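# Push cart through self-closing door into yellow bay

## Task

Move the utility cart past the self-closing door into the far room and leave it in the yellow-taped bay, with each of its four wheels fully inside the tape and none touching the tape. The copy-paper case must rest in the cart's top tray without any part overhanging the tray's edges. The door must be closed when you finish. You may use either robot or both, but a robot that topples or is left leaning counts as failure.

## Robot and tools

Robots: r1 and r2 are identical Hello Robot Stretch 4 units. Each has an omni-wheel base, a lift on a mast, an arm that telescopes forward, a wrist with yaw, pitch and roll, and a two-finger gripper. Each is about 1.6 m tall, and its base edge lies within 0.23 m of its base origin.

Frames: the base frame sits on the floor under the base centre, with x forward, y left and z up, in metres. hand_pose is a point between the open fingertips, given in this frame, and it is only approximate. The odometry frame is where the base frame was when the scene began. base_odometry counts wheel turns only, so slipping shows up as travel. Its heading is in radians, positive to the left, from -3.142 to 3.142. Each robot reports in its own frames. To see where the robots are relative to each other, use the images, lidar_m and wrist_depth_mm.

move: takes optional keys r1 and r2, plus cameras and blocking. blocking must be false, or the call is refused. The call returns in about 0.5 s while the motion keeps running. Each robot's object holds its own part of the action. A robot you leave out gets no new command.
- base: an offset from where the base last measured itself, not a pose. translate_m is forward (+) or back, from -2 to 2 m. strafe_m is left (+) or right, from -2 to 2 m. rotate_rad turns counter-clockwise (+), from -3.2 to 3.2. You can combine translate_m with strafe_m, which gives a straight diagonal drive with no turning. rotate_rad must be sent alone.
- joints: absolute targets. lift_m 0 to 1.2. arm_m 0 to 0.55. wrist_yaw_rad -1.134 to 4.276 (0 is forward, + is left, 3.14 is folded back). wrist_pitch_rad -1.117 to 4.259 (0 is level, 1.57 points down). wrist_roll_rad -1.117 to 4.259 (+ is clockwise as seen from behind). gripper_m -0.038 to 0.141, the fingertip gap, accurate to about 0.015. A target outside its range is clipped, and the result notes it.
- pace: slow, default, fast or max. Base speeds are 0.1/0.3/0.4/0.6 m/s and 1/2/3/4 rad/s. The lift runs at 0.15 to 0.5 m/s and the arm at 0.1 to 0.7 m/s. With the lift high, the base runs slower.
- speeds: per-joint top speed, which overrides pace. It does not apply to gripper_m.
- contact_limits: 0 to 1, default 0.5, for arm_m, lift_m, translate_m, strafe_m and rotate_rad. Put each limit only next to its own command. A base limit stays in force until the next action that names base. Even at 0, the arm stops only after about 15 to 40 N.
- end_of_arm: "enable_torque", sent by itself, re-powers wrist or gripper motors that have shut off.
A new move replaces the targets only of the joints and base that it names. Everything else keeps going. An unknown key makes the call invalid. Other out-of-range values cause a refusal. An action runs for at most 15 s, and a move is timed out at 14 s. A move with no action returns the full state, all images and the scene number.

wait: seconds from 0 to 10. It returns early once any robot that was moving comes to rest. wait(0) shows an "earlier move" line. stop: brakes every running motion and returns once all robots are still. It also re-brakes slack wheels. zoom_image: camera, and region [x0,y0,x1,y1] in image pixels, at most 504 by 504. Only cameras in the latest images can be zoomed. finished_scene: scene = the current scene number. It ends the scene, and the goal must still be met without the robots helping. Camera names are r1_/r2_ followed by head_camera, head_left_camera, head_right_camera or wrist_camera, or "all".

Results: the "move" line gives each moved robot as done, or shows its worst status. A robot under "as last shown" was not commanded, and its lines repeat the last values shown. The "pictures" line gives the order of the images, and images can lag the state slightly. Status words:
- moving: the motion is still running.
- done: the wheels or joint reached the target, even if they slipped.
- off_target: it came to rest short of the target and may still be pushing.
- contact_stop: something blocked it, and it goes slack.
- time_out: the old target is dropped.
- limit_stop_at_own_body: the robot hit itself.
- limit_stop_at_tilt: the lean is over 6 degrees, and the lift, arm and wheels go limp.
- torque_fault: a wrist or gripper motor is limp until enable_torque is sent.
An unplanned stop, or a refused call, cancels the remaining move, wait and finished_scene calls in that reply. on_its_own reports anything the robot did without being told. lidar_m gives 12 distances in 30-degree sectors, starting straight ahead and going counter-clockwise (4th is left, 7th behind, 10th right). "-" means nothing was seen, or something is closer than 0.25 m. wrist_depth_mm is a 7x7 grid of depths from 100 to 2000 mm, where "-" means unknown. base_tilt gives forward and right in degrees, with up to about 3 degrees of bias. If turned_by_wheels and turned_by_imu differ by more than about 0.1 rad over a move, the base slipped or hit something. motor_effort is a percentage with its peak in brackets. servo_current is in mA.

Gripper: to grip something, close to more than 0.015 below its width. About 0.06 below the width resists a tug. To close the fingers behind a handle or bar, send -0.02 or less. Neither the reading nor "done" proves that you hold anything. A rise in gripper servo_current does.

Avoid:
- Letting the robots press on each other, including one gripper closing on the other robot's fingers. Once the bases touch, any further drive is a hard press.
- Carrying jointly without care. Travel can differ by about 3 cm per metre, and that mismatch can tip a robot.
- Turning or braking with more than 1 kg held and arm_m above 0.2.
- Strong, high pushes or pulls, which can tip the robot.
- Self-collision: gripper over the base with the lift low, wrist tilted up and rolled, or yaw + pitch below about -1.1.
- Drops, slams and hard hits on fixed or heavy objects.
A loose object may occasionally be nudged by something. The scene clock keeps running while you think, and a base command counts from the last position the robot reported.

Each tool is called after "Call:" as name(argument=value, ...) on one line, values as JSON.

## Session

Call:
move(blocking=false, cameras=["all"])

Scene clock: 0.00 s.
r1.base_odometry: x=+0.000 y=+0.000 heading=+0.000
r1.turned_by_wheels: +0.000
r1.turned_by_imu: +0.000
r1.base_tilt: forward=-1.6 right=+1.3
r1.lidar_m: 0.96 1.73 2.02 2.40 3.92 1.60 0.85 0.77 0.78 0.89 0.77 0.78
r1.base_status: not commanded
r1.joint_positions: lift_m=+0.124 arm_m=+0.000 wrist_yaw_rad=+3.194 wrist_pitch_rad=+0.002 wrist_roll_rad=+0.000 gripper_m=+0.056
r1.joint_status: not commanded
r1.measured_speeds: all 0
r1.motor_effort: lift_m=+19 arm_m=-4 wheel_0=-2 wheel_1=+1 wheel_2=+0
r1.servo_current: wrist_yaw_rad=59 wrist_pitch_rad=46 wrist_roll_rad=46 gripper_m=39
r1.hand_pose: x=-0.1216 y=+0.0722 z=+0.3019 quat_wxyz=(-0.026, -0.001, +0.000, +1.000) (m; r1's base frame)
r1.wrist_depth_mm: - 135 - - - - - / - 123 135 - - - - / - 121 191 - - - - / 110 136 194 - - - - / 137 - - - 1618 - - / 226 - 190 1098 188 1160 1118 / 224 163 750 798 768 768 759
r2.base_odometry: x=+0.000 y=+0.000 heading=+0.000
r2.turned_by_wheels: +0.000
r2.turned_by_imu: +0.000
r2.base_tilt: forward=-0.6 right=+0.1
r2.lidar_m: 1.29 1.32 1.58 2.33 2.36 2.78 1.41 1.41 2.77 2.39 2.42 1.48
r2.base_status: not commanded
r2.joint_positions: lift_m=+0.200 arm_m=+0.000 wrist_yaw_rad=+3.211 wrist_pitch_rad=+0.001 wrist_roll_rad=+0.000 gripper_m=+0.056
r2.joint_status: not commanded
r2.measured_speeds: all 0
r2.motor_effort: lift_m=+18 arm_m=-4 wheel_0=-1 wheel_1=+1 wheel_2=+1
r2.servo_current: wrist_yaw_rad=46 wrist_pitch_rad=39 wrist_roll_rad=52 gripper_m=52
r2.hand_pose: x=-0.1229 y=+0.0671 z=+0.3779 quat_wxyz=(-0.035, -0.001, +0.000, +0.999) (m; r2's base frame)
r2.wrist_depth_mm: - - 137 - - - - / - - 137 - - - - / - 109 138 - - - - / - 140 175 - - - - / 214 - - - - - - / 213 1281 196 1255 190 1336 1182 / 208 243 866 - - 854 878
pictures: r1_head_camera, r1_head_left_camera, r1_head_right_camera, r1_wrist_camera, r2_head_camera, r2_head_left_camera, r2_head_right_camera, r2_wrist_camera
Images, in order (width x height): r1_head_camera 420x560, r1_head_left_camera 420x672, r1_head_right_camera 420x672, r1_wrist_camera 616x392, r2_head_camera 420x560, r2_head_left_camera 420x672, r2_head_right_camera 420x672, r2_wrist_camera 616x392.

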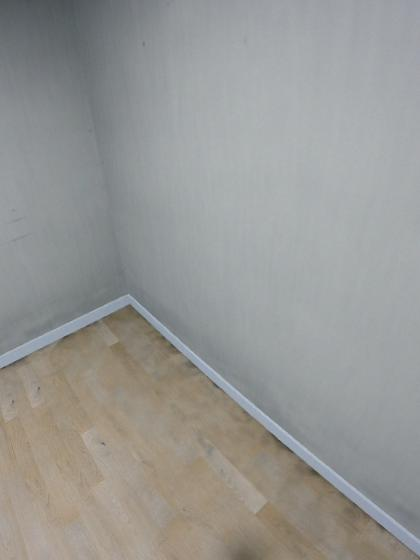

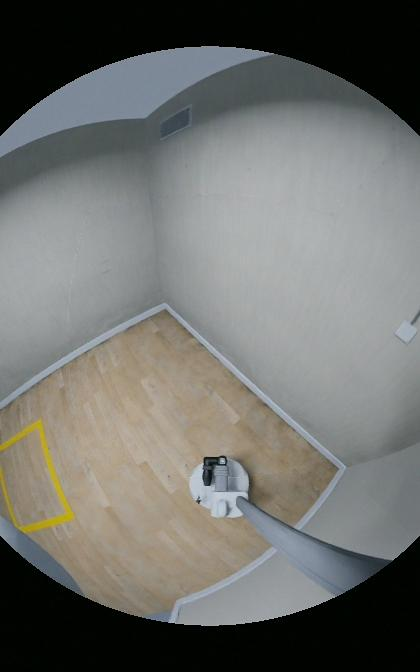

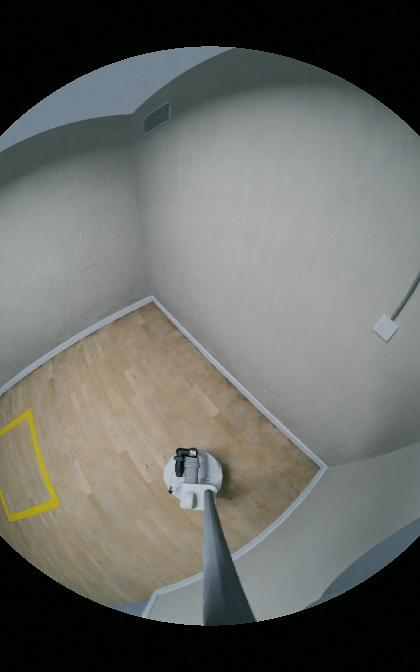

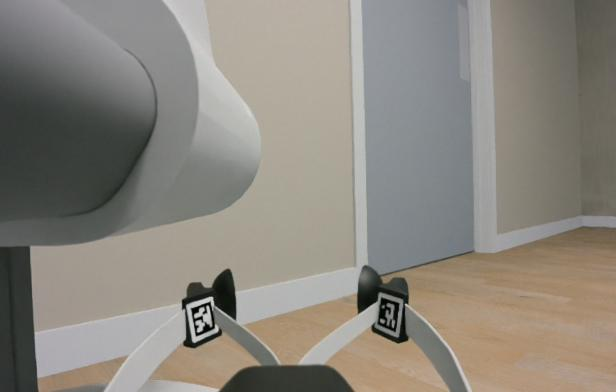

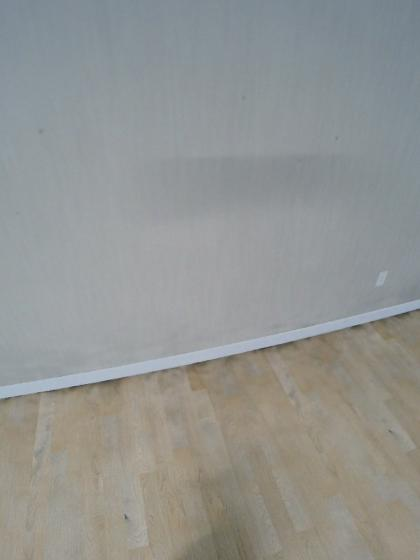

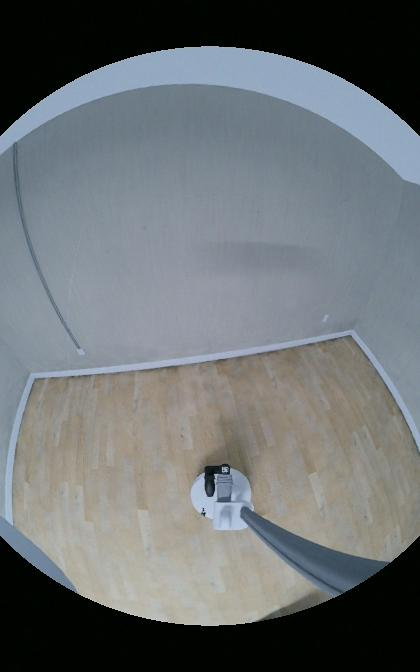

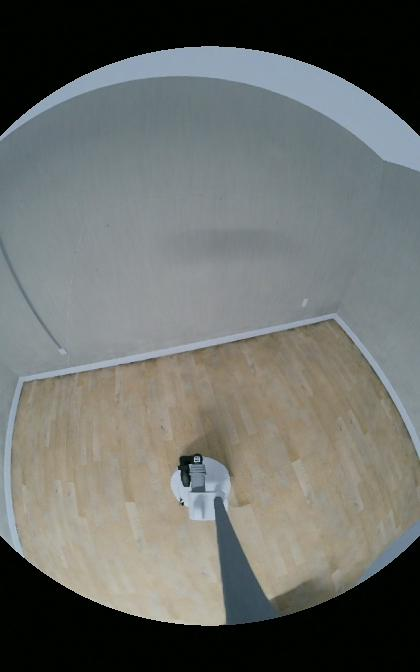

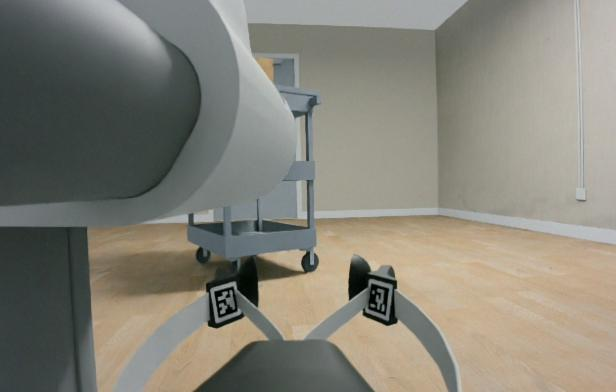

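Call:
move(r1={"base": {"rotate_rad": 2.85}}, r2={"base": {"rotate_rad": 3.14}}, blocking=false)

Call:
wait(seconds=3, cameras=["r1_head_camera", "r1_head_left_camera", "r1_head_right_camera", "r2_head_camera", "r2_head_left_camera", "r2_head_right_camera"])

Scene clock: 17.40 s.
move: r1 moving; r2 moving
r1.base_odometry: x=+0.000 y=+0.000 heading=+0.253
r1.turned_by_wheels: +0.253
r1.turned_by_imu: +0.253
r1.base_tilt: forward=-1.6 right=+1.3
r1.lidar_m: 1.15 2.01 2.11 2.98 2.65 1.07 0.80 0.74 0.81 0.80 0.72 0.82
r1.base_status: rotate_rad moving
r1.joint_positions: lift_m=+0.124 arm_m=+0.000 wrist_yaw_rad=+3.194 wrist_pitch_rad=+0.002 wrist_roll_rad=+0.000 gripper_m=+0.056
r1.joint_status: not commanded
r1.measured_speeds: translate_m=+0.000 strafe_m=+0.000 rotate_rad=+0.974 lift_m=+0.000 arm_m=+0.000 wrist_yaw_rad=+0.000 wrist_pitch_rad=+0.000 wrist_roll_rad=+0.000
r1.motor_effort: lift_m=+19(20) arm_m=-4(4) wheel_0=-7(9) wheel_1=-6(7) wheel_2=-6(7)
r1.servo_current: wrist_yaw_rad=46(59) wrist_pitch_rad=39(52) wrist_roll_rad=33(65) gripper_m=39(46)
r1.hand_pose: x=-0.1216 y=+0.0722 z=+0.3019 quat_wxyz=(-0.026, -0.001, +0.000, +1.000) (m; r1's base frame)
r1.wrist_depth_mm: - 135 - - - - 1808 / - 123 135 - - - 1808 / - 121 192 - - - 1756 / 111 136 195 - - - 1808 / 137 - - - - - 1756 / 226 - 190 976 188 1118 1138 / 224 152 759 798 778 750 759
r2.base_odometry: x=+0.000 y=+0.000 heading=+0.252
r2.turned_by_wheels: +0.252
r2.turned_by_imu: +0.245
r2.base_tilt: forward=-0.7 right=+0.0
r2.lidar_m: 1.29 1.38 1.94 2.33 2.46 3.37 1.44 3.35 2.49 2.40 1.84 1.36
r2.base_status: rotate_rad moving
r2.joint_positions: lift_m=+0.200 arm_m=+0.000 wrist_yaw_rad=+3.211 wrist_pitch_rad=+0.001 wrist_roll_rad=+0.000 gripper_m=+0.056
r2.joint_status: not commanded
r2.measured_speeds: translate_m=+0.002 strafe_m=+0.000 rotate_rad=+0.977 lift_m=+0.000 arm_m=+0.000 wrist_yaw_rad=+0.000 wrist_pitch_rad=+0.000 wrist_roll_rad=+0.000
r2.motor_effort: lift_m=+18(18) arm_m=-4(4) wheel_0=-4(9) wheel_1=-10(10) wheel_2=-10(11)
r2.servo_current: wrist_yaw_rad=52(52) wrist_pitch_rad=46(46) wrist_roll_rad=52(65) gripper_m=46(52)
r2.hand_pose: x=-0.1229 y=+0.0671 z=+0.3779 quat_wxyz=(-0.035, -0.001, +0.000, +0.999) (m; r2's base frame)
r2.wrist_depth_mm: - - 137 - - - - / - - 137 1756 - - - / - 109 138 286 - - - / - 140 176 - - - - / 214 - - - - - - / 213 1281 196 1308 190 1336 1182 / 208 242 878 - - 854 878
pictures: none

Scene clock: 19.63 s.
earlier move: r1 done; r2 moving
r1.base_odometry: x=+0.000 y=+0.000 heading=+2.849
r1.turned_by_wheels: +2.597
r1.turned_by_imu: +2.610
r1.base_tilt: forward=-1.6 right=+1.3
r1.lidar_m: 1.11 0.79 0.74 0.79 0.81 0.76 0.80 1.14 2.03 2.12 2.92 3.03
r1.base_status: done
r1.joint_positions: lift_m=+0.124 arm_m=+0.000 wrist_yaw_rad=+3.194 wrist_pitch_rad=+0.002 wrist_roll_rad=+0.000 gripper_m=+0.056
r1.joint_status: not commanded
r1.measured_speeds: all 0
r1.motor_effort: lift_m=+19(20) arm_m=-4(4) wheel_0=-3(10) wheel_1=-3(9) wheel_2=-1(8)
r1.servo_current: wrist_yaw_rad=39(65) wrist_pitch_rad=39(52) wrist_roll_rad=52(65) gripper_m=39(52)
r1.hand_pose: x=-0.1216 y=+0.0722 z=+0.3019 quat_wxyz=(-0.026, -0.001, +0.000, +1.000) (m; r1's base frame)
r1.wrist_depth_mm: - 135 - - - - - / - 123 135 - - - - / - 121 192 - - - - / 110 135 194 - - - - / 136 - - - - - - / 1008 1229 190 - 187 - - / 750 759 750 788 732 131 -
r2.base_odometry: x=+0.000 y=+0.000 heading=+3.139
r2.turned_by_wheels: +2.887
r2.turned_by_imu: +2.810
r2.base_tilt: forward=-0.7 right=+0.1
r2.lidar_m: 1.42 1.38 2.82 2.36 2.41 1.51 1.33 1.31 1.55 2.33 2.35 2.73
r2.base_status: rotate_rad moving
r2.joint_positions: lift_m=+0.200 arm_m=+0.000 wrist_yaw_rad=+3.211 wrist_pitch_rad=+0.001 wrist_roll_rad=+0.000 gripper_m=+0.056
r2.joint_status: not commanded
r2.measured_speeds: all 0
r2.motor_effort: lift_m=+18(18) arm_m=-4(4) wheel_0=-4(10) wheel_1=-3(10) wheel_2=-5(13)
r2.servo_current: wrist_yaw_rad=46(52) wrist_pitch_rad=39(46) wrist_roll_rad=39(65) gripper_m=52(52)
r2.hand_pose: x=-0.1228 y=+0.0671 z=+0.3779 quat_wxyz=(-0.035, -0.001, +0.000, +0.999) (m; r2's base frame)
r2.wrist_depth_mm: - - 137 - - - - / - 107 137 - - - - / - 113 139 235 - - - / - 140 165 - - - - / 215 - - - - - - / 212 1205 193 1182 190 1336 1205 / 211 244 891 - - 854 891
wait: 2.23 of 3 s (r1 has come to rest)
pictures: r1_head_camera, r1_head_left_camera, r1_head_right_camera, r2_head_camera, r2_head_left_camera, r2_head_right_camera
Images, in order (width x height): r1_head_camera 420x560, r1_head_left_camera 420x672, r1_head_right_camera 420x672, r2_head_camera 420x560, r2_head_left_camera 420x672, r2_head_right_camera 420x672.

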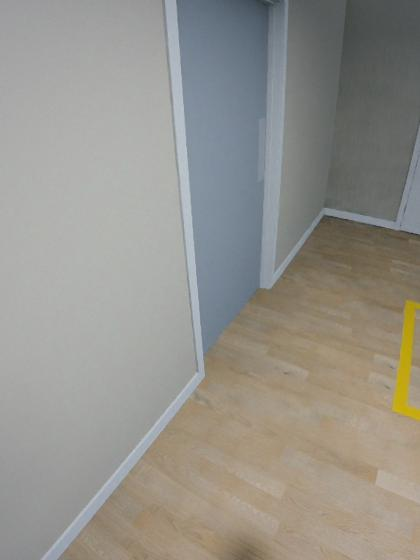

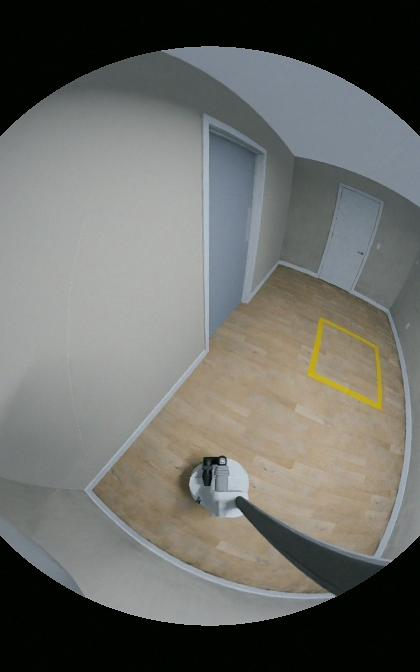

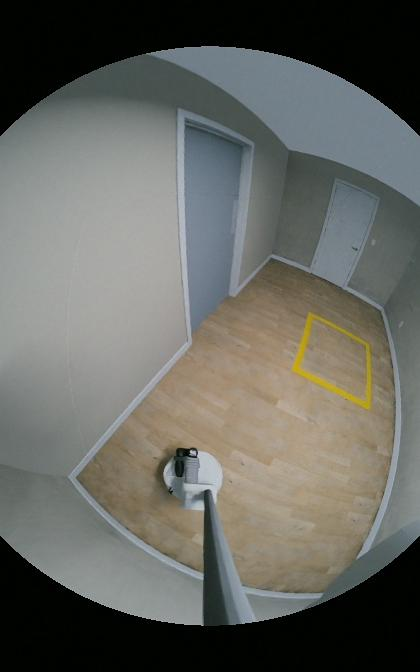

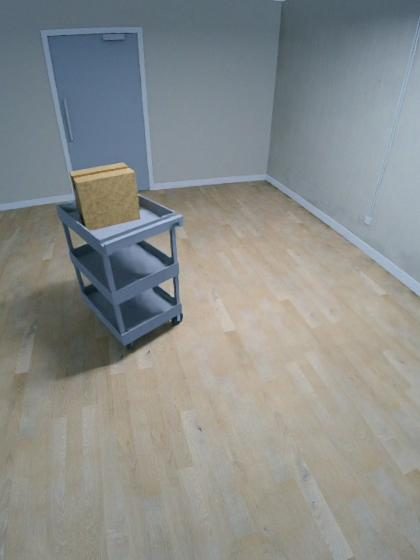

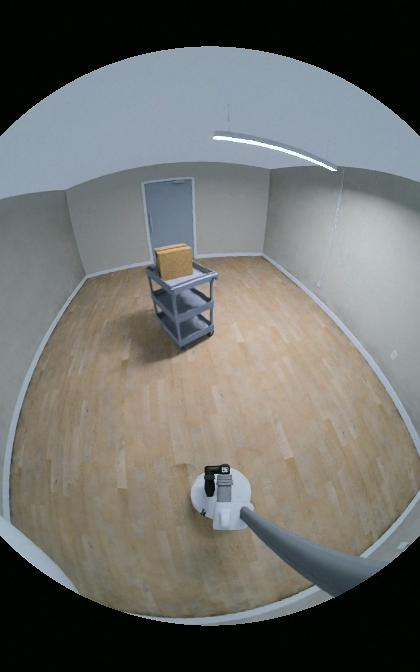

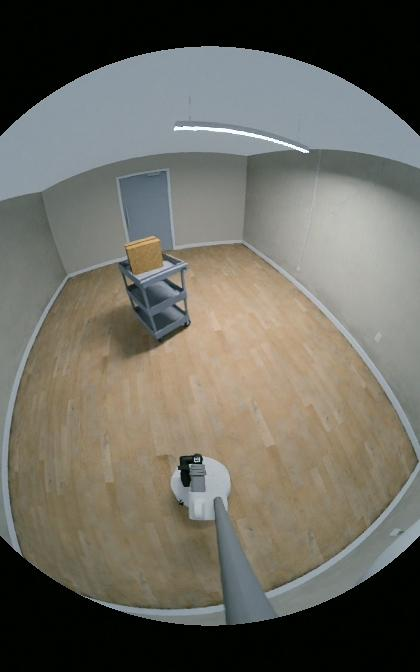

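Call:
move(r1={"base": {"rotate_rad": 1.05}}, r2={"base": {"rotate_rad": 1.06}}, blocking=false)

Call:
wait(seconds=1.5, cameras=["r2_head_camera", "r2_head_right_camera", "r1_head_camera"])

Scene clock: 110.43 s.
earlier move: r2 done
move: r1 moving; r2 moving
r1.base_odometry: x=+0.000 y=+0.000 heading=+3.102
r1.turned_by_wheels: +0.253
r1.turned_by_imu: +0.253
r1.base_tilt: forward=-1.6 right=+1.3
r1.lidar_m: 0.88 0.75 0.75 0.88 0.76 0.77 0.92 1.55 2.04 2.38 3.92 1.74
r1.base_status: rotate_rad moving
r1.joint_positions: lift_m=+0.124 arm_m=+0.000 wrist_yaw_rad=+3.194 wrist_pitch_rad=+0.002 wrist_roll_rad=+0.000 gripper_m=+0.056
r1.joint_status: not commanded
r1.measured_speeds: translate_m=+0.000 strafe_m=+0.000 rotate_rad=+0.970 lift_m=+0.000 arm_m=+0.000 wrist_yaw_rad=+0.000 wrist_pitch_rad=+0.000 wrist_roll_rad=+0.000
r1.motor_effort: lift_m=+19(20) arm_m=-4(4) wheel_0=-7(9) wheel_1=-8(8) wheel_2=-7(8)
r1.servo_current: wrist_yaw_rad=65(65) wrist_pitch_rad=33(46) wrist_roll_rad=46(52) gripper_m=39(46)
r1.hand_pose: x=-0.1216 y=+0.0722 z=+0.3019 quat_wxyz=(-0.026, -0.001, +0.000, +1.000) (m; r1's base frame)
r1.wrist_depth_mm: - 135 - - - - - / - 123 135 - - - - / - 121 192 - - - - / 111 135 195 - - - - / 137 1756 - - - - - / 1008 1205 192 1078 187 - - / 750 768 750 798 788 131 -
r2.base_odometry: x=+0.000 y=+0.000 heading=-2.891
r2.turned_by_wheels: +0.253
r2.turned_by_imu: +0.246
r2.base_tilt: forward=-0.7 right=+0.1
r2.lidar_m: 1.40 3.42 2.49 2.36 1.92 1.38 1.33 1.38 1.87 2.32 2.42 3.36
r2.base_status: rotate_rad moving
r2.joint_positions: lift_m=+0.200 arm_m=+0.000 wrist_yaw_rad=+3.211 wrist_pitch_rad=+0.001 wrist_roll_rad=+0.000 gripper_m=+0.056
r2.joint_status: not commanded
r2.measured_speeds: translate_m=+0.003 strafe_m=-0.001 rotate_rad=+0.970 lift_m=+0.000 arm_m=+0.000 wrist_yaw_rad=+0.000 wrist_pitch_rad=+0.000 wrist_roll_rad=+0.000
r2.motor_effort: lift_m=+18(18) arm_m=-4(4) wheel_0=-7(10) wheel_1=-9(10) wheel_2=-11(11)
r2.servo_current: wrist_yaw_rad=39(52) wrist_pitch_rad=39(46) wrist_roll_rad=46(59) gripper_m=52(52)
r2.hand_pose: x=-0.1228 y=+0.0671 z=+0.3779 quat_wxyz=(-0.035, -0.001, +0.000, +0.999) (m; r2's base frame)
r2.wrist_depth_mm: - - 137 - - - - / - 107 137 - - - - / - 110 139 236 - - - / - 140 165 - - - - / 216 - - - - - - / 213 1281 194 1182 190 1255 1160 / 211 244 878 - - 842 866
pictures: none

Scene clock: 111.67 s.
earlier move: r1 done; r2 moving
r1.base_odometry: x=+0.000 y=+0.000 heading=-2.384
r1.turned_by_wheels: +0.796
r1.turned_by_imu: +0.801
r1.base_tilt: forward=-1.6 right=+1.3
r1.lidar_m: 0.74 0.77 0.81 0.77 0.81 1.13 2.02 2.13 2.88 3.09 1.10 0.80
r1.base_status: done
r1.joint_positions: lift_m=+0.124 arm_m=+0.000 wrist_yaw_rad=+3.194 wrist_pitch_rad=+0.002 wrist_roll_rad=+0.000 gripper_m=+0.056
r1.joint_status: not commanded
r1.measured_speeds: all 0
r1.motor_effort: lift_m=+20(20) arm_m=-4(4) wheel_0=-3(9) wheel_1=-3(8) wheel_2=-2(8)
r1.servo_current: wrist_yaw_rad=65(78) wrist_pitch_rad=46(52) wrist_roll_rad=59(72) gripper_m=39(46)
r1.hand_pose: x=-0.1216 y=+0.0722 z=+0.3019 quat_wxyz=(-0.026, -0.001, +0.000, +1.000) (m; r1's base frame)
r1.wrist_depth_mm: - 135 - - - - - / - 123 146 - - - - / - 121 191 - - - - / 110 136 206 - - - - / 216 - - - - 1756 - / 1008 1205 194 1205 187 1138 991 / 750 759 759 798 778 759 759
r2.base_odometry: x=+0.000 y=+0.000 heading=-2.085
r2.turned_by_wheels: +0.806
r2.turned_by_imu: +0.785
r2.base_tilt: forward=-0.7 right=+0.1
r2.lidar_m: 2.77 2.38 2.41 1.54 1.31 1.30 1.53 2.33 2.33 2.74 1.43 1.40
r2.base_status: rotate_rad moving
r2.joint_positions: lift_m=+0.200 arm_m=+0.000 wrist_yaw_rad=+3.211 wrist_pitch_rad=+0.001 wrist_roll_rad=+0.000 gripper_m=+0.056
r2.joint_status: not commanded
r2.measured_speeds: all 0
r2.motor_effort: lift_m=+18(18) arm_m=-4(4) wheel_0=+1(11) wheel_1=-4(10) wheel_2=-5(12)
r2.servo_current: wrist_yaw_rad=46(52) wrist_pitch_rad=39(46) wrist_roll_rad=46(59) gripper_m=59(59)
r2.hand_pose: x=-0.1228 y=+0.0671 z=+0.3779 quat_wxyz=(-0.035, -0.001, +0.000, +0.999) (m; r2's base frame)
r2.wrist_depth_mm: - - 137 - - - - / - 107 137 - - - - / - 113 138 246 - - - / - 140 178 - - - - / 215 - - - - - - / 213 1308 196 1281 190 1205 1098 / 211 245 878 - - 854 878
wait: 1.23 of 1.5 s (r1 has come to rest)
pictures: r1_head_camera, r2_head_camera, r2_head_right_camera
Images, in order (width x height): r1_head_camera 420x560, r2_head_camera 420x560, r2_head_right_camera 420x672.

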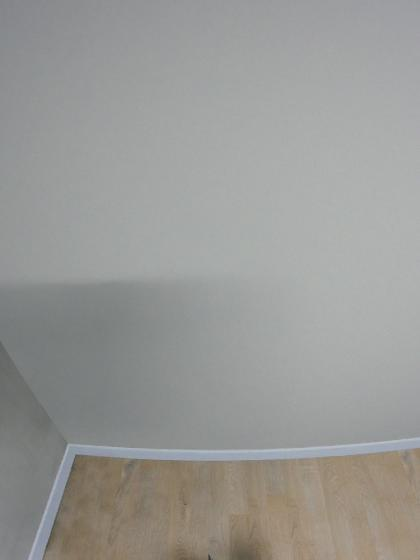

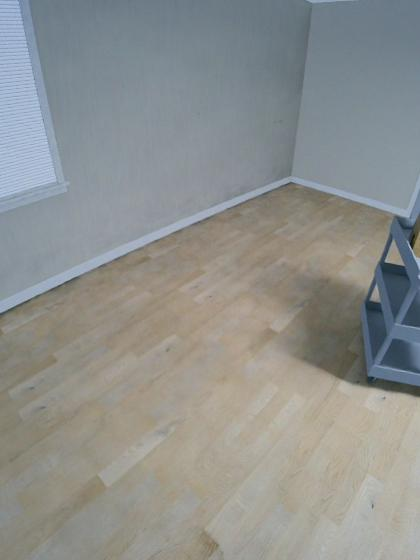

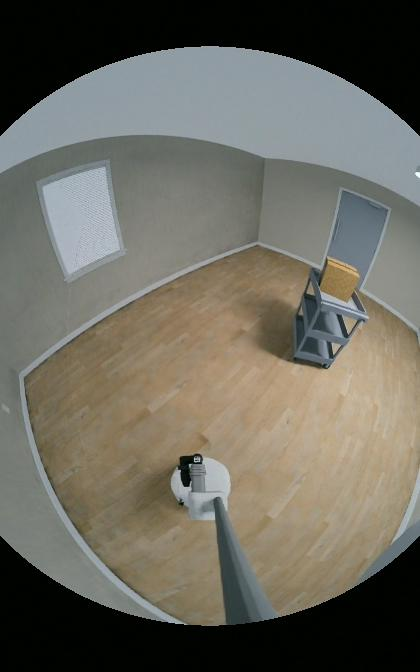

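Call:
move(r1={"base": {"strafe_m": -1.53}, "pace": "fast"}, r2={"base": {"translate_m": 1.47, "strafe_m": 0.012}, "joints": {"lift_m": 0.76, "wrist_yaw_rad": -0.65, "gripper_m": 0.12}, "pace": "fast"}, blocking=false)

Call:
wait(seconds=6, cameras=["r2_head_camera", "r2_head_right_camera"])

Call:
wait(seconds=3, cameras=["r2_head_camera", "r2_head_right_camera", "r1_head_camera"])

Scene clock: 128.73 s.
earlier move: r2 done
move: r1 moving; r2 moving
r1.base_odometry: x=-0.040 y=+0.042 heading=-2.384
r1.turned_by_wheels: +0.000
r1.turned_by_imu: -0.001
r1.base_tilt: forward=-1.5 right=+1.3
r1.lidar_m: 0.74 0.79 0.87 0.81 0.86 1.19 2.00 2.09 2.92 3.09 1.09 0.81
r1.base_status: strafe_m moving
r1.joint_positions: lift_m=+0.124 arm_m=+0.000 wrist_yaw_rad=+3.194 wrist_pitch_rad=+0.002 wrist_roll_rad=+0.000 gripper_m=+0.056
r1.joint_status: not commanded
r1.measured_speeds: translate_m=-0.001 strafe_m=-0.225 rotate_rad=+0.003 lift_m=+0.000 arm_m=+0.000 wrist_yaw_rad=+0.000 wrist_pitch_rad=+0.000 wrist_roll_rad=+0.000
r1.motor_effort: lift_m=+19(20) arm_m=-4(4) wheel_0=+12(14) wheel_1=-12(14) wheel_2=+0(2)
r1.servo_current: wrist_yaw_rad=46(59) wrist_pitch_rad=39(52) wrist_roll_rad=46(65) gripper_m=39(46)
r1.hand_pose: x=-0.1216 y=+0.0722 z=+0.3019 quat_wxyz=(-0.026, -0.001, +0.000, +1.000) (m; r1's base frame)
r1.wrist_depth_mm: - 134 - - - - - / - 123 146 - - - - / - 121 191 - - - - / 111 136 207 - - - - / 216 - - - - 1808 - / 1008 1205 193 1182 187 1138 1025 / 759 759 759 809 788 759 759
r2.base_odometry: x=-0.024 y=-0.044 heading=-2.085
r2.turned_by_wheels: +0.000
r2.turned_by_imu: +0.001
r2.base_tilt: forward=-0.7 right=+0.1
r2.lidar_m: 2.74 2.33 2.37 1.57 1.35 1.34 1.61 2.37 2.37 2.80 1.35 1.39
r2.base_status: translate_m moving; strafe_m moving
r2.joint_positions: lift_m=+0.263 arm_m=+0.000 wrist_yaw_rad=+2.603 wrist_pitch_rad=+0.001 wrist_roll_rad=+0.000 gripper_m=+0.075
r2.joint_status: lift_m moving; wrist_yaw_rad moving; gripper_m moving
r2.measured_speeds: translate_m=+0.195 strafe_m=+0.001 rotate_rad=-0.002 lift_m=+0.244 arm_m=+0.000 wrist_yaw_rad=-1.730 wrist_pitch_rad=+0.000 wrist_roll_rad=+0.000
r2.motor_effort: lift_m=+21(25) arm_m=-4(4) wheel_0=+11(11) wheel_1=+8(9) wheel_2=-15(16)
r2.servo_current: wrist_yaw_rad=65(137) wrist_pitch_rad=39(46) wrist_roll_rad=46(52) gripper_m=85(91)
r2.hand_pose: x=-0.0317 y=+0.2230 z=+0.4411 quat_wxyz=(+0.266, -0.001, +0.000, +0.964) (m; r2's base frame)
r2.wrist_depth_mm: - - - - - - - / - - - - - - - / 237 - - - - - - / - - - - - - - / - - - - - - - / 1430 1499 189 1336 187 - - / 1042 991 1078 - 1042 960 976
pictures: none

Scene clock: 133.20 s.
earlier move: r1 moving; r2 done
r1.base_odometry: x=-1.051 y=+1.112 heading=-2.384
r1.turned_by_wheels: +0.000
r1.turned_by_imu: -0.010
r1.base_tilt: forward=-1.6 right=+1.3
r1.lidar_m: 0.84 0.87 1.10 2.28 2.39 2.11 2.00 2.09 2.54 2.40 1.13 0.89
r1.base_status: strafe_m moving
r1.joint_positions: lift_m=+0.124 arm_m=+0.000 wrist_yaw_rad=+3.194 wrist_pitch_rad=+0.002 wrist_roll_rad=+0.000 gripper_m=+0.056
r1.joint_status: not commanded
r1.measured_speeds: all 0
r1.motor_effort: lift_m=+20(20) arm_m=-4(4) wheel_0=-1(14) wheel_1=+1(15) wheel_2=+0(3)
r1.servo_current: wrist_yaw_rad=52(65) wrist_pitch_rad=33(52) wrist_roll_rad=46(72) gripper_m=46(46)
r1.hand_pose: x=-0.1216 y=+0.0722 z=+0.3019 quat_wxyz=(-0.026, -0.001, +0.000, +1.000) (m; r1's base frame)
r1.wrist_depth_mm: - 133 133 - - - - / - 112 133 - - - - / - 115 136 - - - - / - 134 187 - - - - / 206 - - - - - - / 221 1205 191 1182 187 1160 1118 / 219 759 759 153 741 759 741
r2.base_odometry: x=-0.713 y=-1.286 heading=-2.085
r2.turned_by_wheels: +0.000
r2.turned_by_imu: +0.002
r2.base_tilt: forward=-0.6 right=+0.1
r2.lidar_m: 1.54 1.36 1.29 1.57 2.33 2.34 2.75 3.41 1.03 1.05 3.48 2.65
r2.base_status: done
r2.joint_positions: lift_m=+0.760 arm_m=+0.000 wrist_yaw_rad=-0.647 wrist_pitch_rad=+0.001 wrist_roll_rad=+0.000 gripper_m=+0.120
r2.joint_status: all done
r2.measured_speeds: all 0
r2.motor_effort: lift_m=+21(26) arm_m=-4(5) wheel_0=+2(12) wheel_1=+2(10) wheel_2=+1(16)
r2.servo_current: wrist_yaw_rad=52(169) wrist_pitch_rad=46(52) wrist_roll_rad=46(59) gripper_m=52(117)
r2.hand_pose: x=+0.3483 y=-0.2436 z=+0.9377 quat_wxyz=(+0.948, +0.000, +0.000, -0.318) (m; r2's base frame)
r2.wrist_depth_mm: - - - - - - - / - - - - - - - / - - - - - - - / - - - - - - - / - - - - - - - / - 189 200 - 200 - - / - - - - - 1921 -
wait: 4.47 of 6 s (r2 has come to rest)
pictures: r2_head_camera, r2_head_right_camera
Images, in order (width x height): r2_head_camera 420x560, r2_head_right_camera 420x672.

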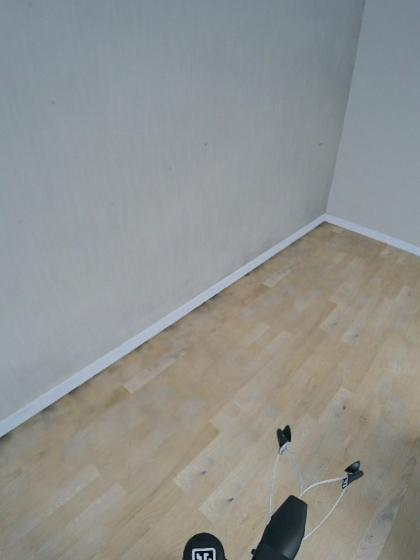

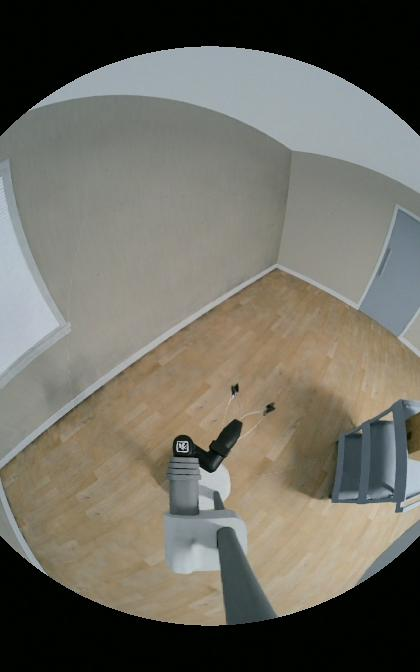

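Scene clock: 133.23 s.
earlier move: r1 done
r1.base_odometry: x=-1.051 y=+1.112 heading=-2.384
r1.turned_by_wheels: +0.000
r1.turned_by_imu: +0.000
r1.base_tilt: forward=-1.6 right=+1.3
r1.lidar_m: 0.84 0.88 1.10 2.28 2.36 2.09 2.00 2.10 2.52 2.41 1.11 0.89
r1.base_status: done
r1.joint_positions: lift_m=+0.124 arm_m=+0.000 wrist_yaw_rad=+3.194 wrist_pitch_rad=+0.002 wrist_roll_rad=+0.000 gripper_m=+0.056
r1.joint_status: not commanded
r1.measured_speeds: all 0
r1.motor_effort: lift_m=+19(20) arm_m=-4(4) wheel_0=+0(14) wheel_1=+1(15) wheel_2=-1(3)
r1.servo_current: wrist_yaw_rad=52(65) wrist_pitch_rad=33(52) wrist_roll_rad=46(72) gripper_m=46(46)
r1.hand_pose: x=-0.1216 y=+0.0722 z=+0.3019 quat_wxyz=(-0.026, -0.001, +0.000, +1.000) (m; r1's base frame)
r1.wrist_depth_mm: - 133 133 - - - - / - 112 133 - - - - / - 115 136 - - - - / - 134 187 - - - - / 206 - - - - - - / 221 1205 192 1182 187 1138 1078 / 217 759 750 153 732 759 750
r2.base_odometry: x=-0.713 y=-1.286 heading=-2.085
r2.turned_by_wheels: +0.000
r2.turned_by_imu: +0.000
r2.base_tilt: forward=-0.7 right=+0.1
r2.lidar_m: 1.58 1.36 1.31 1.55 2.32 2.34 2.76 3.41 1.04 1.04 3.48 2.65
r2.base_status: done
r2.joint_positions: lift_m=+0.760 arm_m=+0.000 wrist_yaw_rad=-0.647 wrist_pitch_rad=+0.001 wrist_roll_rad=+0.000 gripper_m=+0.120
r2.joint_status: all done
r2.measured_speeds: all 0
r2.motor_effort: lift_m=+21(26) arm_m=-4(5) wheel_0=+2(12) wheel_1=+2(10) wheel_2=+1(16)
r2.servo_current: wrist_yaw_rad=52(169) wrist_pitch_rad=46(52) wrist_roll_rad=46(59) gripper_m=52(117)
r2.hand_pose: x=+0.3483 y=-0.2436 z=+0.9377 quat_wxyz=(+0.948, +0.000, +0.000, -0.318) (m; r2's base frame)
r2.wrist_depth_mm: - - - - - - - / - - - - - - - / - - - - - - - / - - - - - - - / - - - - - - - / - 189 202 - 196 - - / - - - - - 1921 -
wait: 0.03 of 3 s (r1 has come to rest)
pictures: r1_head_camera, r2_head_camera, r2_head_right_camera
Images, in order (width x height): r1_head_camera 420x560, r2_head_camera 420x560, r2_head_right_camera 420x672.

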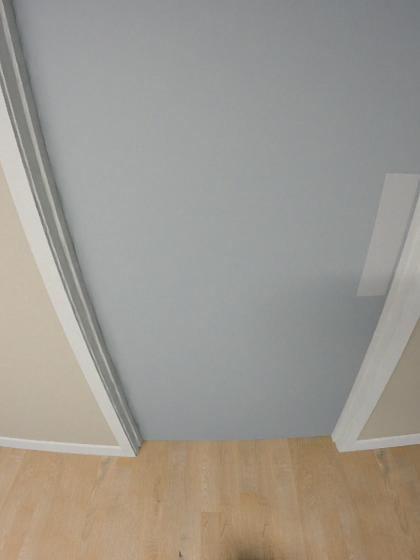

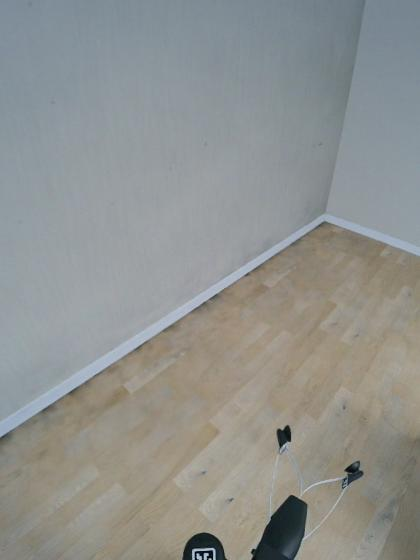

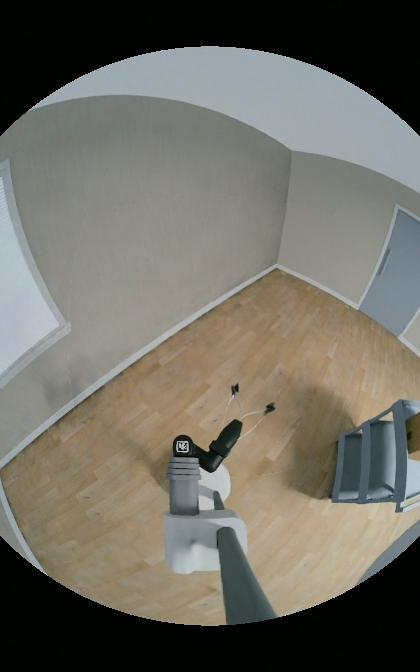

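Call:
move(r2={"base": {"translate_m": 1.036, "strafe_m": -1.868}, "pace": "fast"}, blocking=false)

Call:
wait(seconds=9, cameras=["r2_head_camera", "r2_head_right_camera", "r2_wrist_camera"])

Scene clock: 144.13 s.
move: r2 moving
r1: as last shown
r1.lidar_m: 0.85 0.87 1.09 2.29 2.39 2.09 1.99 2.09 2.52 2.42 1.12 0.89
r1.motor_effort: lift_m=+20(20) arm_m=-4(4) wheel_0=-1(1) wheel_1=+1(1) wheel_2=-1(1)
r1.servo_current: wrist_yaw_rad=59(65) wrist_pitch_rad=46(46) wrist_roll_rad=59(59) gripper_m=39(46)
r1.wrist_depth_mm: - 133 133 - - - - / - 112 133 - - - - / - 115 136 - - - - / - 134 187 - - - - / 206 - - - - - - / 220 1229 191 1182 187 1138 1118 / 219 741 750 153 741 759 750
r2.base_odometry: x=-0.758 y=-1.285 heading=-2.085
r2.turned_by_wheels: -0.001
r2.turned_by_imu: +0.000
r2.base_tilt: forward=-0.7 right=+0.0
r2.lidar_m: 1.57 1.36 1.34 1.58 2.37 2.34 2.78 3.39 1.02 1.01 3.42 2.69
r2.base_status: translate_m moving; strafe_m moving
r2.joint_positions: lift_m=+0.760 arm_m=+0.000 wrist_yaw_rad=-0.647 wrist_pitch_rad=+0.001 wrist_roll_rad=+0.000 gripper_m=+0.120
r2.joint_status: not commanded
r2.measured_speeds: translate_m=+0.084 strafe_m=-0.153 rotate_rad=+0.000 lift_m=+0.000 arm_m=+0.000 wrist_yaw_rad=+0.000 wrist_pitch_rad=+0.000 wrist_roll_rad=+0.000
r2.motor_effort: lift_m=+21(21) arm_m=-4(4) wheel_0=+12(16) wheel_1=-8(10) wheel_2=-11(11)
r2.servo_current: wrist_yaw_rad=46(52) wrist_pitch_rad=39(46) wrist_roll_rad=52(59) gripper_m=52(59)
r2.hand_pose: x=+0.3483 y=-0.2436 z=+0.9377 quat_wxyz=(+0.948, +0.000, +0.000, -0.318) (m; r2's base frame)
r2.wrist_depth_mm: - - - - - - - / - - - - - - - / - - - - - - - / - - - - - - - / - - - - - - - / - 188 200 - 199 - - / - - - - - 1863 -
pictures: none

Scene clock: 150.37 s.
earlier move: r2 done
r1.base_odometry: x=-1.051 y=+1.112 heading=-2.384
r1.turned_by_wheels: +0.000
r1.turned_by_imu: +0.000
r1.base_tilt: forward=-1.6 right=+1.3
r1.lidar_m: 0.84 0.87 1.10 2.29 2.37 2.10 1.98 2.11 2.52 2.42 1.15 0.89
r1.base_status: not commanded
r1.joint_positions: lift_m=+0.124 arm_m=+0.000 wrist_yaw_rad=+3.194 wrist_pitch_rad=+0.002 wrist_roll_rad=+0.000 gripper_m=+0.056
r1.joint_status: not commanded
r1.measured_speeds: all 0
r1.motor_effort: lift_m=+20(20) arm_m=-4(4) wheel_0=-1(2) wheel_1=+1(2) wheel_2=-1(1)
r1.servo_current: wrist_yaw_rad=39(72) wrist_pitch_rad=33(52) wrist_roll_rad=46(78) gripper_m=39(52)
r1.hand_pose: x=-0.1216 y=+0.0722 z=+0.3019 quat_wxyz=(-0.026, -0.001, +0.000, +1.000) (m; r1's base frame)
r1.wrist_depth_mm: - 133 133 - - - - / - 112 133 - - - - / - 115 136 - - - - / - 134 187 - - - - / 206 - - - - - - / 220 1182 193 1182 187 1118 1098 / 218 750 750 153 732 759 759
r2.base_odometry: x=-2.848 y=-1.268 heading=-2.085
r2.turned_by_wheels: +0.000
r2.turned_by_imu: +0.003
r2.base_tilt: forward=-0.7 right=+0.1
r2.lidar_m: 1.68 1.90 1.90 2.22 3.97 1.01 1.03 2.86 2.78 1.63 1.39 1.41
r2.base_status: done
r2.joint_positions: lift_m=+0.760 arm_m=+0.000 wrist_yaw_rad=-0.647 wrist_pitch_rad=+0.001 wrist_roll_rad=+0.000 gripper_m=+0.120
r2.joint_status: not commanded
r2.measured_speeds: all 0
r2.motor_effort: lift_m=+21(21) arm_m=-4(4) wheel_0=+2(18) wheel_1=-3(11) wheel_2=-4(11)
r2.servo_current: wrist_yaw_rad=46(65) wrist_pitch_rad=46(52) wrist_roll_rad=52(59) gripper_m=46(59)
r2.hand_pose: x=+0.3483 y=-0.2436 z=+0.9377 quat_wxyz=(+0.948, +0.000, +0.000, -0.318) (m; r2's base frame)
r2.wrist_depth_mm: - - - - - - - / - - - - 1182 - - / - - - - 1205 - - / - - - - 1182 - - / - - - - - - - / - 185 190 - 185 - - / - - - - - - -
wait: 6.23 of 9 s (r2 has come to rest)
pictures: r2_head_camera, r2_head_right_camera, r2_wrist_camera
Images, in order (width x height): r2_head_camera 420x560, r2_head_right_camera 420x672, r2_wrist_camera 616x392.

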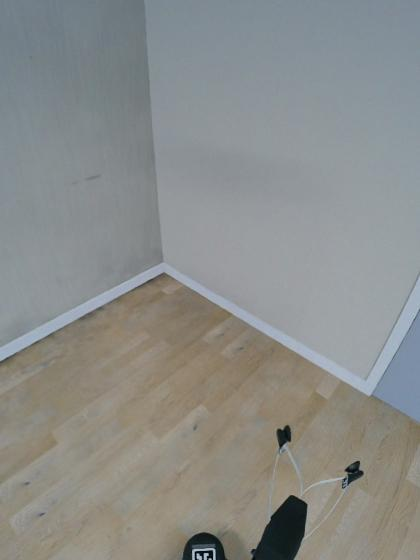

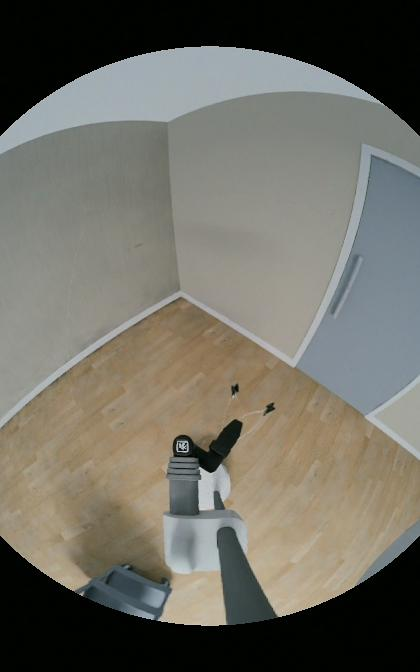

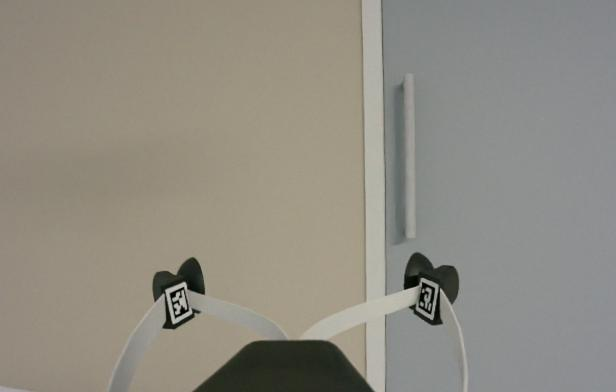

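Call:
move(r2={"base": {"translate_m": 0.344, "strafe_m": -0.66}}, blocking=false)

Call:
wait(seconds=5, cameras=["r2_head_camera", "r2_wrist_camera"])

Scene clock: 185.53 s.
move: r2 moving
r1: as last shown
r1.base_tilt: forward=-1.6 right=+1.2
r1.lidar_m: 0.84 0.86 1.09 2.27 2.37 2.07 1.98 2.12 2.54 2.44 1.12 0.90
r1.motor_effort: lift_m=+20(20) arm_m=-4(4) wheel_0=-1(1) wheel_1=+1(1) wheel_2=-1(1)
r1.servo_current: wrist_yaw_rad=59(59) wrist_pitch_rad=39(52) wrist_roll_rad=39(72) gripper_m=46(46)
r1.wrist_depth_mm: - 133 133 - - - - / - 112 133 - - - - / - 115 136 - - - - / - 134 187 - - - - / 206 - - - - - - / 220 1205 193 1205 187 1138 1118 / 219 750 750 153 723 768 759
r2.base_odometry: x=-2.880 y=-1.267 heading=-2.086
r2.turned_by_wheels: +0.000
r2.turned_by_imu: +0.000
r2.base_tilt: forward=-0.7 right=+0.0
r2.lidar_m: 1.66 1.91 1.91 2.27 3.99 1.04 3.29 2.82 2.75 1.58 1.33 1.38
r2.base_status: translate_m moving; strafe_m moving
r2.joint_positions: lift_m=+0.760 arm_m=+0.000 wrist_yaw_rad=-0.647 wrist_pitch_rad=+0.001 wrist_roll_rad=+0.000 gripper_m=+0.120
r2.joint_status: not commanded
r2.measured_speeds: translate_m=+0.056 strafe_m=-0.108 rotate_rad=+0.001 lift_m=+0.000 arm_m=+0.000 wrist_yaw_rad=+0.000 wrist_pitch_rad=+0.000 wrist_roll_rad=+0.000
r2.motor_effort: lift_m=+21(21) arm_m=-4(4) wheel_0=+9(11) wheel_1=-9(9) wheel_2=-7(10)
r2.servo_current: wrist_yaw_rad=46(52) wrist_pitch_rad=39(52) wrist_roll_rad=46(52) gripper_m=52(59)
r2.hand_pose: x=+0.3483 y=-0.2436 z=+0.9377 quat_wxyz=(+0.948, +0.000, +0.000, -0.318) (m; r2's base frame)
r2.wrist_depth_mm: - - - - - - - / - - - - - - - / - - - - - - - / - - - - - - - / - - - - - - - / - 185 189 - 187 - - / - - - - - - -
pictures: none

Scene clock: 189.00 s.
earlier move: r2 done
r1.base_odometry: x=-1.051 y=+1.112 heading=-2.384
r1.turned_by_wheels: +0.000
r1.turned_by_imu: +0.000
r1.base_tilt: forward=-1.6 right=+1.3
r1.lidar_m: 0.84 0.87 1.04 2.29 2.37 2.12 2.00 2.11 2.54 2.43 1.13 0.90
r1.base_status: not commanded
r1.joint_positions: lift_m=+0.124 arm_m=+0.000 wrist_yaw_rad=+3.194 wrist_pitch_rad=+0.002 wrist_roll_rad=+0.000 gripper_m=+0.056
r1.joint_status: not commanded
r1.measured_speeds: all 0
r1.motor_effort: lift_m=+19(20) arm_m=-4(4) wheel_0=-1(1) wheel_1=+1(2) wheel_2=-1(1)
r1.servo_current: wrist_yaw_rad=59(72) wrist_pitch_rad=46(52) wrist_roll_rad=46(72) gripper_m=46(52)
r1.hand_pose: x=-0.1216 y=+0.0722 z=+0.3019 quat_wxyz=(-0.026, -0.001, +0.000, +1.000) (m; r1's base frame)
r1.wrist_depth_mm: - 133 132 - - - - / - 113 133 - - - - / - 115 136 - - - - / - 135 187 - - - - / 206 - - - - - - / 220 1229 192 1182 187 1138 1118 / 218 750 750 154 741 759 759
r2.base_odometry: x=-3.592 y=-1.243 heading=-2.086
r2.turned_by_wheels: +0.000
r2.turned_by_imu: +0.001
r2.base_tilt: forward=-0.6 right=+0.1
r2.lidar_m: 0.85 1.53 2.08 2.48 1.75 1.62 3.03 2.62 1.42 0.86 0.71 0.68
r2.base_status: done
r2.joint_positions: lift_m=+0.760 arm_m=+0.000 wrist_yaw_rad=-0.647 wrist_pitch_rad=+0.001 wrist_roll_rad=+0.000 gripper_m=+0.120
r2.joint_status: not commanded
r2.measured_speeds: all 0
r2.motor_effort: lift_m=+21(21) arm_m=-4(4) wheel_0=+3(14) wheel_1=-3(10) wheel_2=-5(10)
r2.servo_current: wrist_yaw_rad=52(65) wrist_pitch_rad=39(52) wrist_roll_rad=39(65) gripper_m=46(59)
r2.hand_pose: x=+0.3483 y=-0.2436 z=+0.9377 quat_wxyz=(+0.948, +0.000, +0.000, -0.318) (m; r2's base frame)
r2.wrist_depth_mm: - - 549 - - - - / - - 554 469 - - - / - - 559 477 - - - / - - 559 473 - - - / - - 559 480 - - - / - 185 198 473 186 - - / - - - - - - -
wait: 3.47 of 5 s (r2 has come to rest)
pictures: r2_head_camera, r2_wrist_camera
Images, in order (width x height): r2_head_camera 420x560, r2_wrist_camera 616x392.

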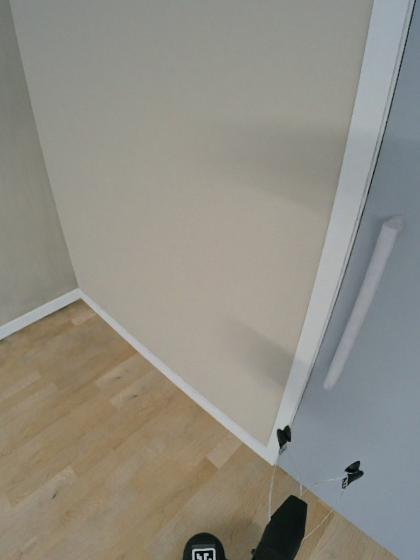

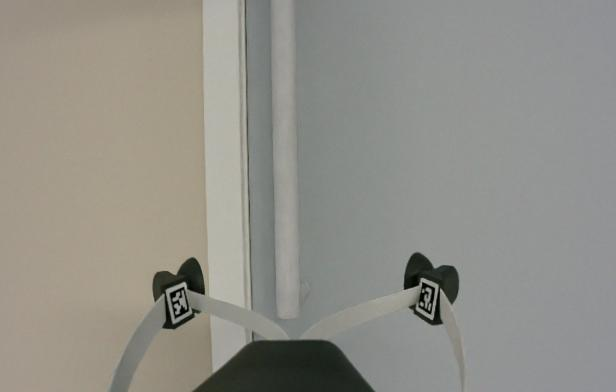

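Call:
move(r2={"base": {"translate_m": 0.236, "strafe_m": -0.158}, "pace": "slow", "contact_limits": {"translate_m": 0.3}}, blocking=false)

Call:
wait(seconds=5, cameras=["r2_head_camera", "r2_wrist_camera"])

Scene clock: 195.07 s.
move: r2 moving
r1: as last shown
r1.lidar_m: 0.84 0.88 1.09 2.29 2.38 2.09 2.00 2.11 2.54 2.40 1.13 0.88
r1.motor_effort: lift_m=+20(20) arm_m=-4(4) wheel_0=+0(1) wheel_1=+1(1) wheel_2=-1(1)
r1.servo_current: wrist_yaw_rad=59(59) wrist_pitch_rad=39(52) wrist_roll_rad=46(65) gripper_m=46(46)
r1.wrist_depth_mm: - 133 133 - - - - / - 113 133 - - - - / - 115 136 - - - - / - 134 187 - - - - / 206 - - - - - - / 220 1205 193 1160 187 1118 1078 / 220 741 750 154 741 768 750
r2.base_odometry: x=-3.605 y=-1.249 heading=-2.086
r2.turned_by_wheels: +0.000
r2.turned_by_imu: +0.000
r2.base_tilt: forward=-0.7 right=+0.1
r2.lidar_m: 0.83 1.49 2.10 2.46 1.76 1.64 3.05 2.65 1.39 0.83 0.70 0.66
r2.base_status: translate_m moving; strafe_m moving
r2.joint_positions: lift_m=+0.760 arm_m=+0.000 wrist_yaw_rad=-0.647 wrist_pitch_rad=+0.001 wrist_roll_rad=+0.000 gripper_m=+0.120
r2.joint_status: not commanded
r2.measured_speeds: translate_m=+0.044 strafe_m=-0.030 rotate_rad=+0.000 lift_m=+0.000 arm_m=+0.000 wrist_yaw_rad=+0.000 wrist_pitch_rad=+0.000 wrist_roll_rad=+0.000
r2.motor_effort: lift_m=+21(21) arm_m=-4(4) wheel_0=+8(10) wheel_1=-5(6) wheel_2=-7(10)
r2.servo_current: wrist_yaw_rad=46(52) wrist_pitch_rad=46(52) wrist_roll_rad=52(52) gripper_m=52(59)
r2.contact_limits: translate_m 0.3
r2.hand_pose: x=+0.3483 y=-0.2436 z=+0.9377 quat_wxyz=(+0.948, +0.000, +0.000, -0.318) (m; r2's base frame)
r2.wrist_depth_mm: - - 539 459 - - - / - - 544 452 - - - / - - 549 459 - - - / - - 544 466 - - - / - - 554 462 - - - / - 186 198 462 185 - - / - - - - - - -
pictures: none

Scene clock: 198.60 s.
earlier move: r2 done
r1.base_odometry: x=-1.051 y=+1.112 heading=-2.384
r1.turned_by_wheels: +0.000
r1.turned_by_imu: +0.000
r1.base_tilt: forward=-1.6 right=+1.3
r1.lidar_m: 0.83 0.86 1.10 2.29 2.38 2.12 2.00 2.12 2.54 2.42 1.14 0.88
r1.base_status: not commanded
r1.joint_positions: lift_m=+0.124 arm_m=+0.000 wrist_yaw_rad=+3.194 wrist_pitch_rad=+0.002 wrist_roll_rad=+0.000 gripper_m=+0.056
r1.joint_status: not commanded
r1.measured_speeds: all 0
r1.motor_effort: lift_m=+20(20) arm_m=-4(4) wheel_0=-1(1) wheel_1=+1(2) wheel_2=-1(1)
r1.servo_current: wrist_yaw_rad=52(72) wrist_pitch_rad=39(52) wrist_roll_rad=52(72) gripper_m=46(52)
r1.hand_pose: x=-0.1216 y=+0.0722 z=+0.3019 quat_wxyz=(-0.026, -0.001, +0.000, +1.000) (m; r1's base frame)
r1.wrist_depth_mm: - 133 133 - - - - / - 112 133 - - - - / - 115 136 - - - - / - 134 187 - - - - / 206 - - - - - - / 221 1182 192 1182 187 1138 1098 / 219 750 741 153 732 759 759
r2.base_odometry: x=-3.846 y=-1.370 heading=-2.086
r2.turned_by_wheels: +0.000
r2.turned_by_imu: +0.000
r2.base_tilt: forward=-0.7 right=+0.1
r2.lidar_m: 0.53 0.94 2.05 2.39 2.03 1.90 3.11 2.71 0.87 0.52 0.44 0.39
r2.base_status: done
r2.joint_positions: lift_m=+0.760 arm_m=+0.000 wrist_yaw_rad=-0.647 wrist_pitch_rad=+0.001 wrist_roll_rad=+0.000 gripper_m=+0.120
r2.joint_status: not commanded
r2.measured_speeds: all 0
r2.motor_effort: lift_m=+21(21) arm_m=-4(4) wheel_0=+4(12) wheel_1=-5(7) wheel_2=-6(10)
r2.servo_current: wrist_yaw_rad=46(65) wrist_pitch_rad=46(52) wrist_roll_rad=46(65) gripper_m=52(59)
r2.contact_limits: translate_m 0.3
r2.hand_pose: x=+0.3483 y=-0.2436 z=+0.9377 quat_wxyz=(+0.948, +0.000, +0.000, -0.318) (m; r2's base frame)
r2.wrist_depth_mm: 303 272 273 256 250 237 230 / 306 273 273 257 251 240 231 / 307 276 277 259 252 240 232 / 310 277 277 262 254 242 235 / 312 282 278 263 254 244 236 / 314 283 197 204 213 243 237 / 315 283 283 - 255 246 238
wait: 3.53 of 5 s (r2 has come to rest)
pictures: r2_head_camera, r2_wrist_camera
Images, in order (width x height): r2_head_camera 420x560, r2_wrist_camera 616x392.

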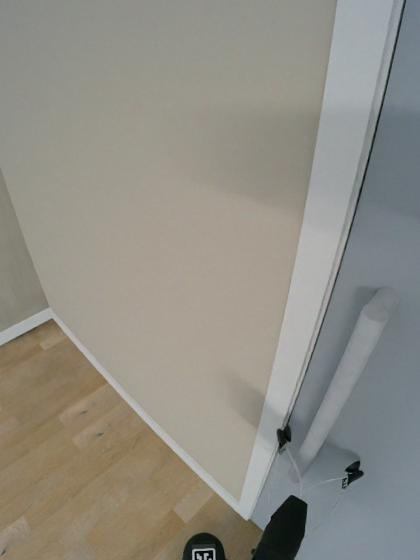

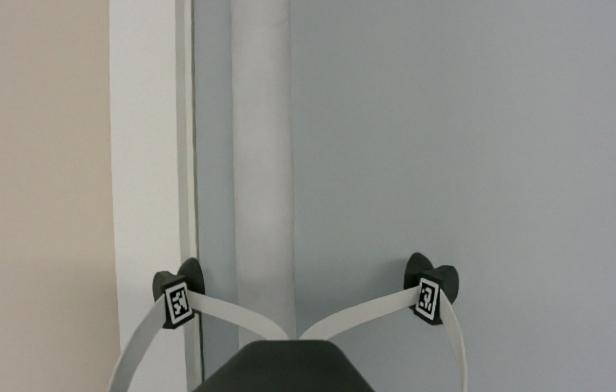

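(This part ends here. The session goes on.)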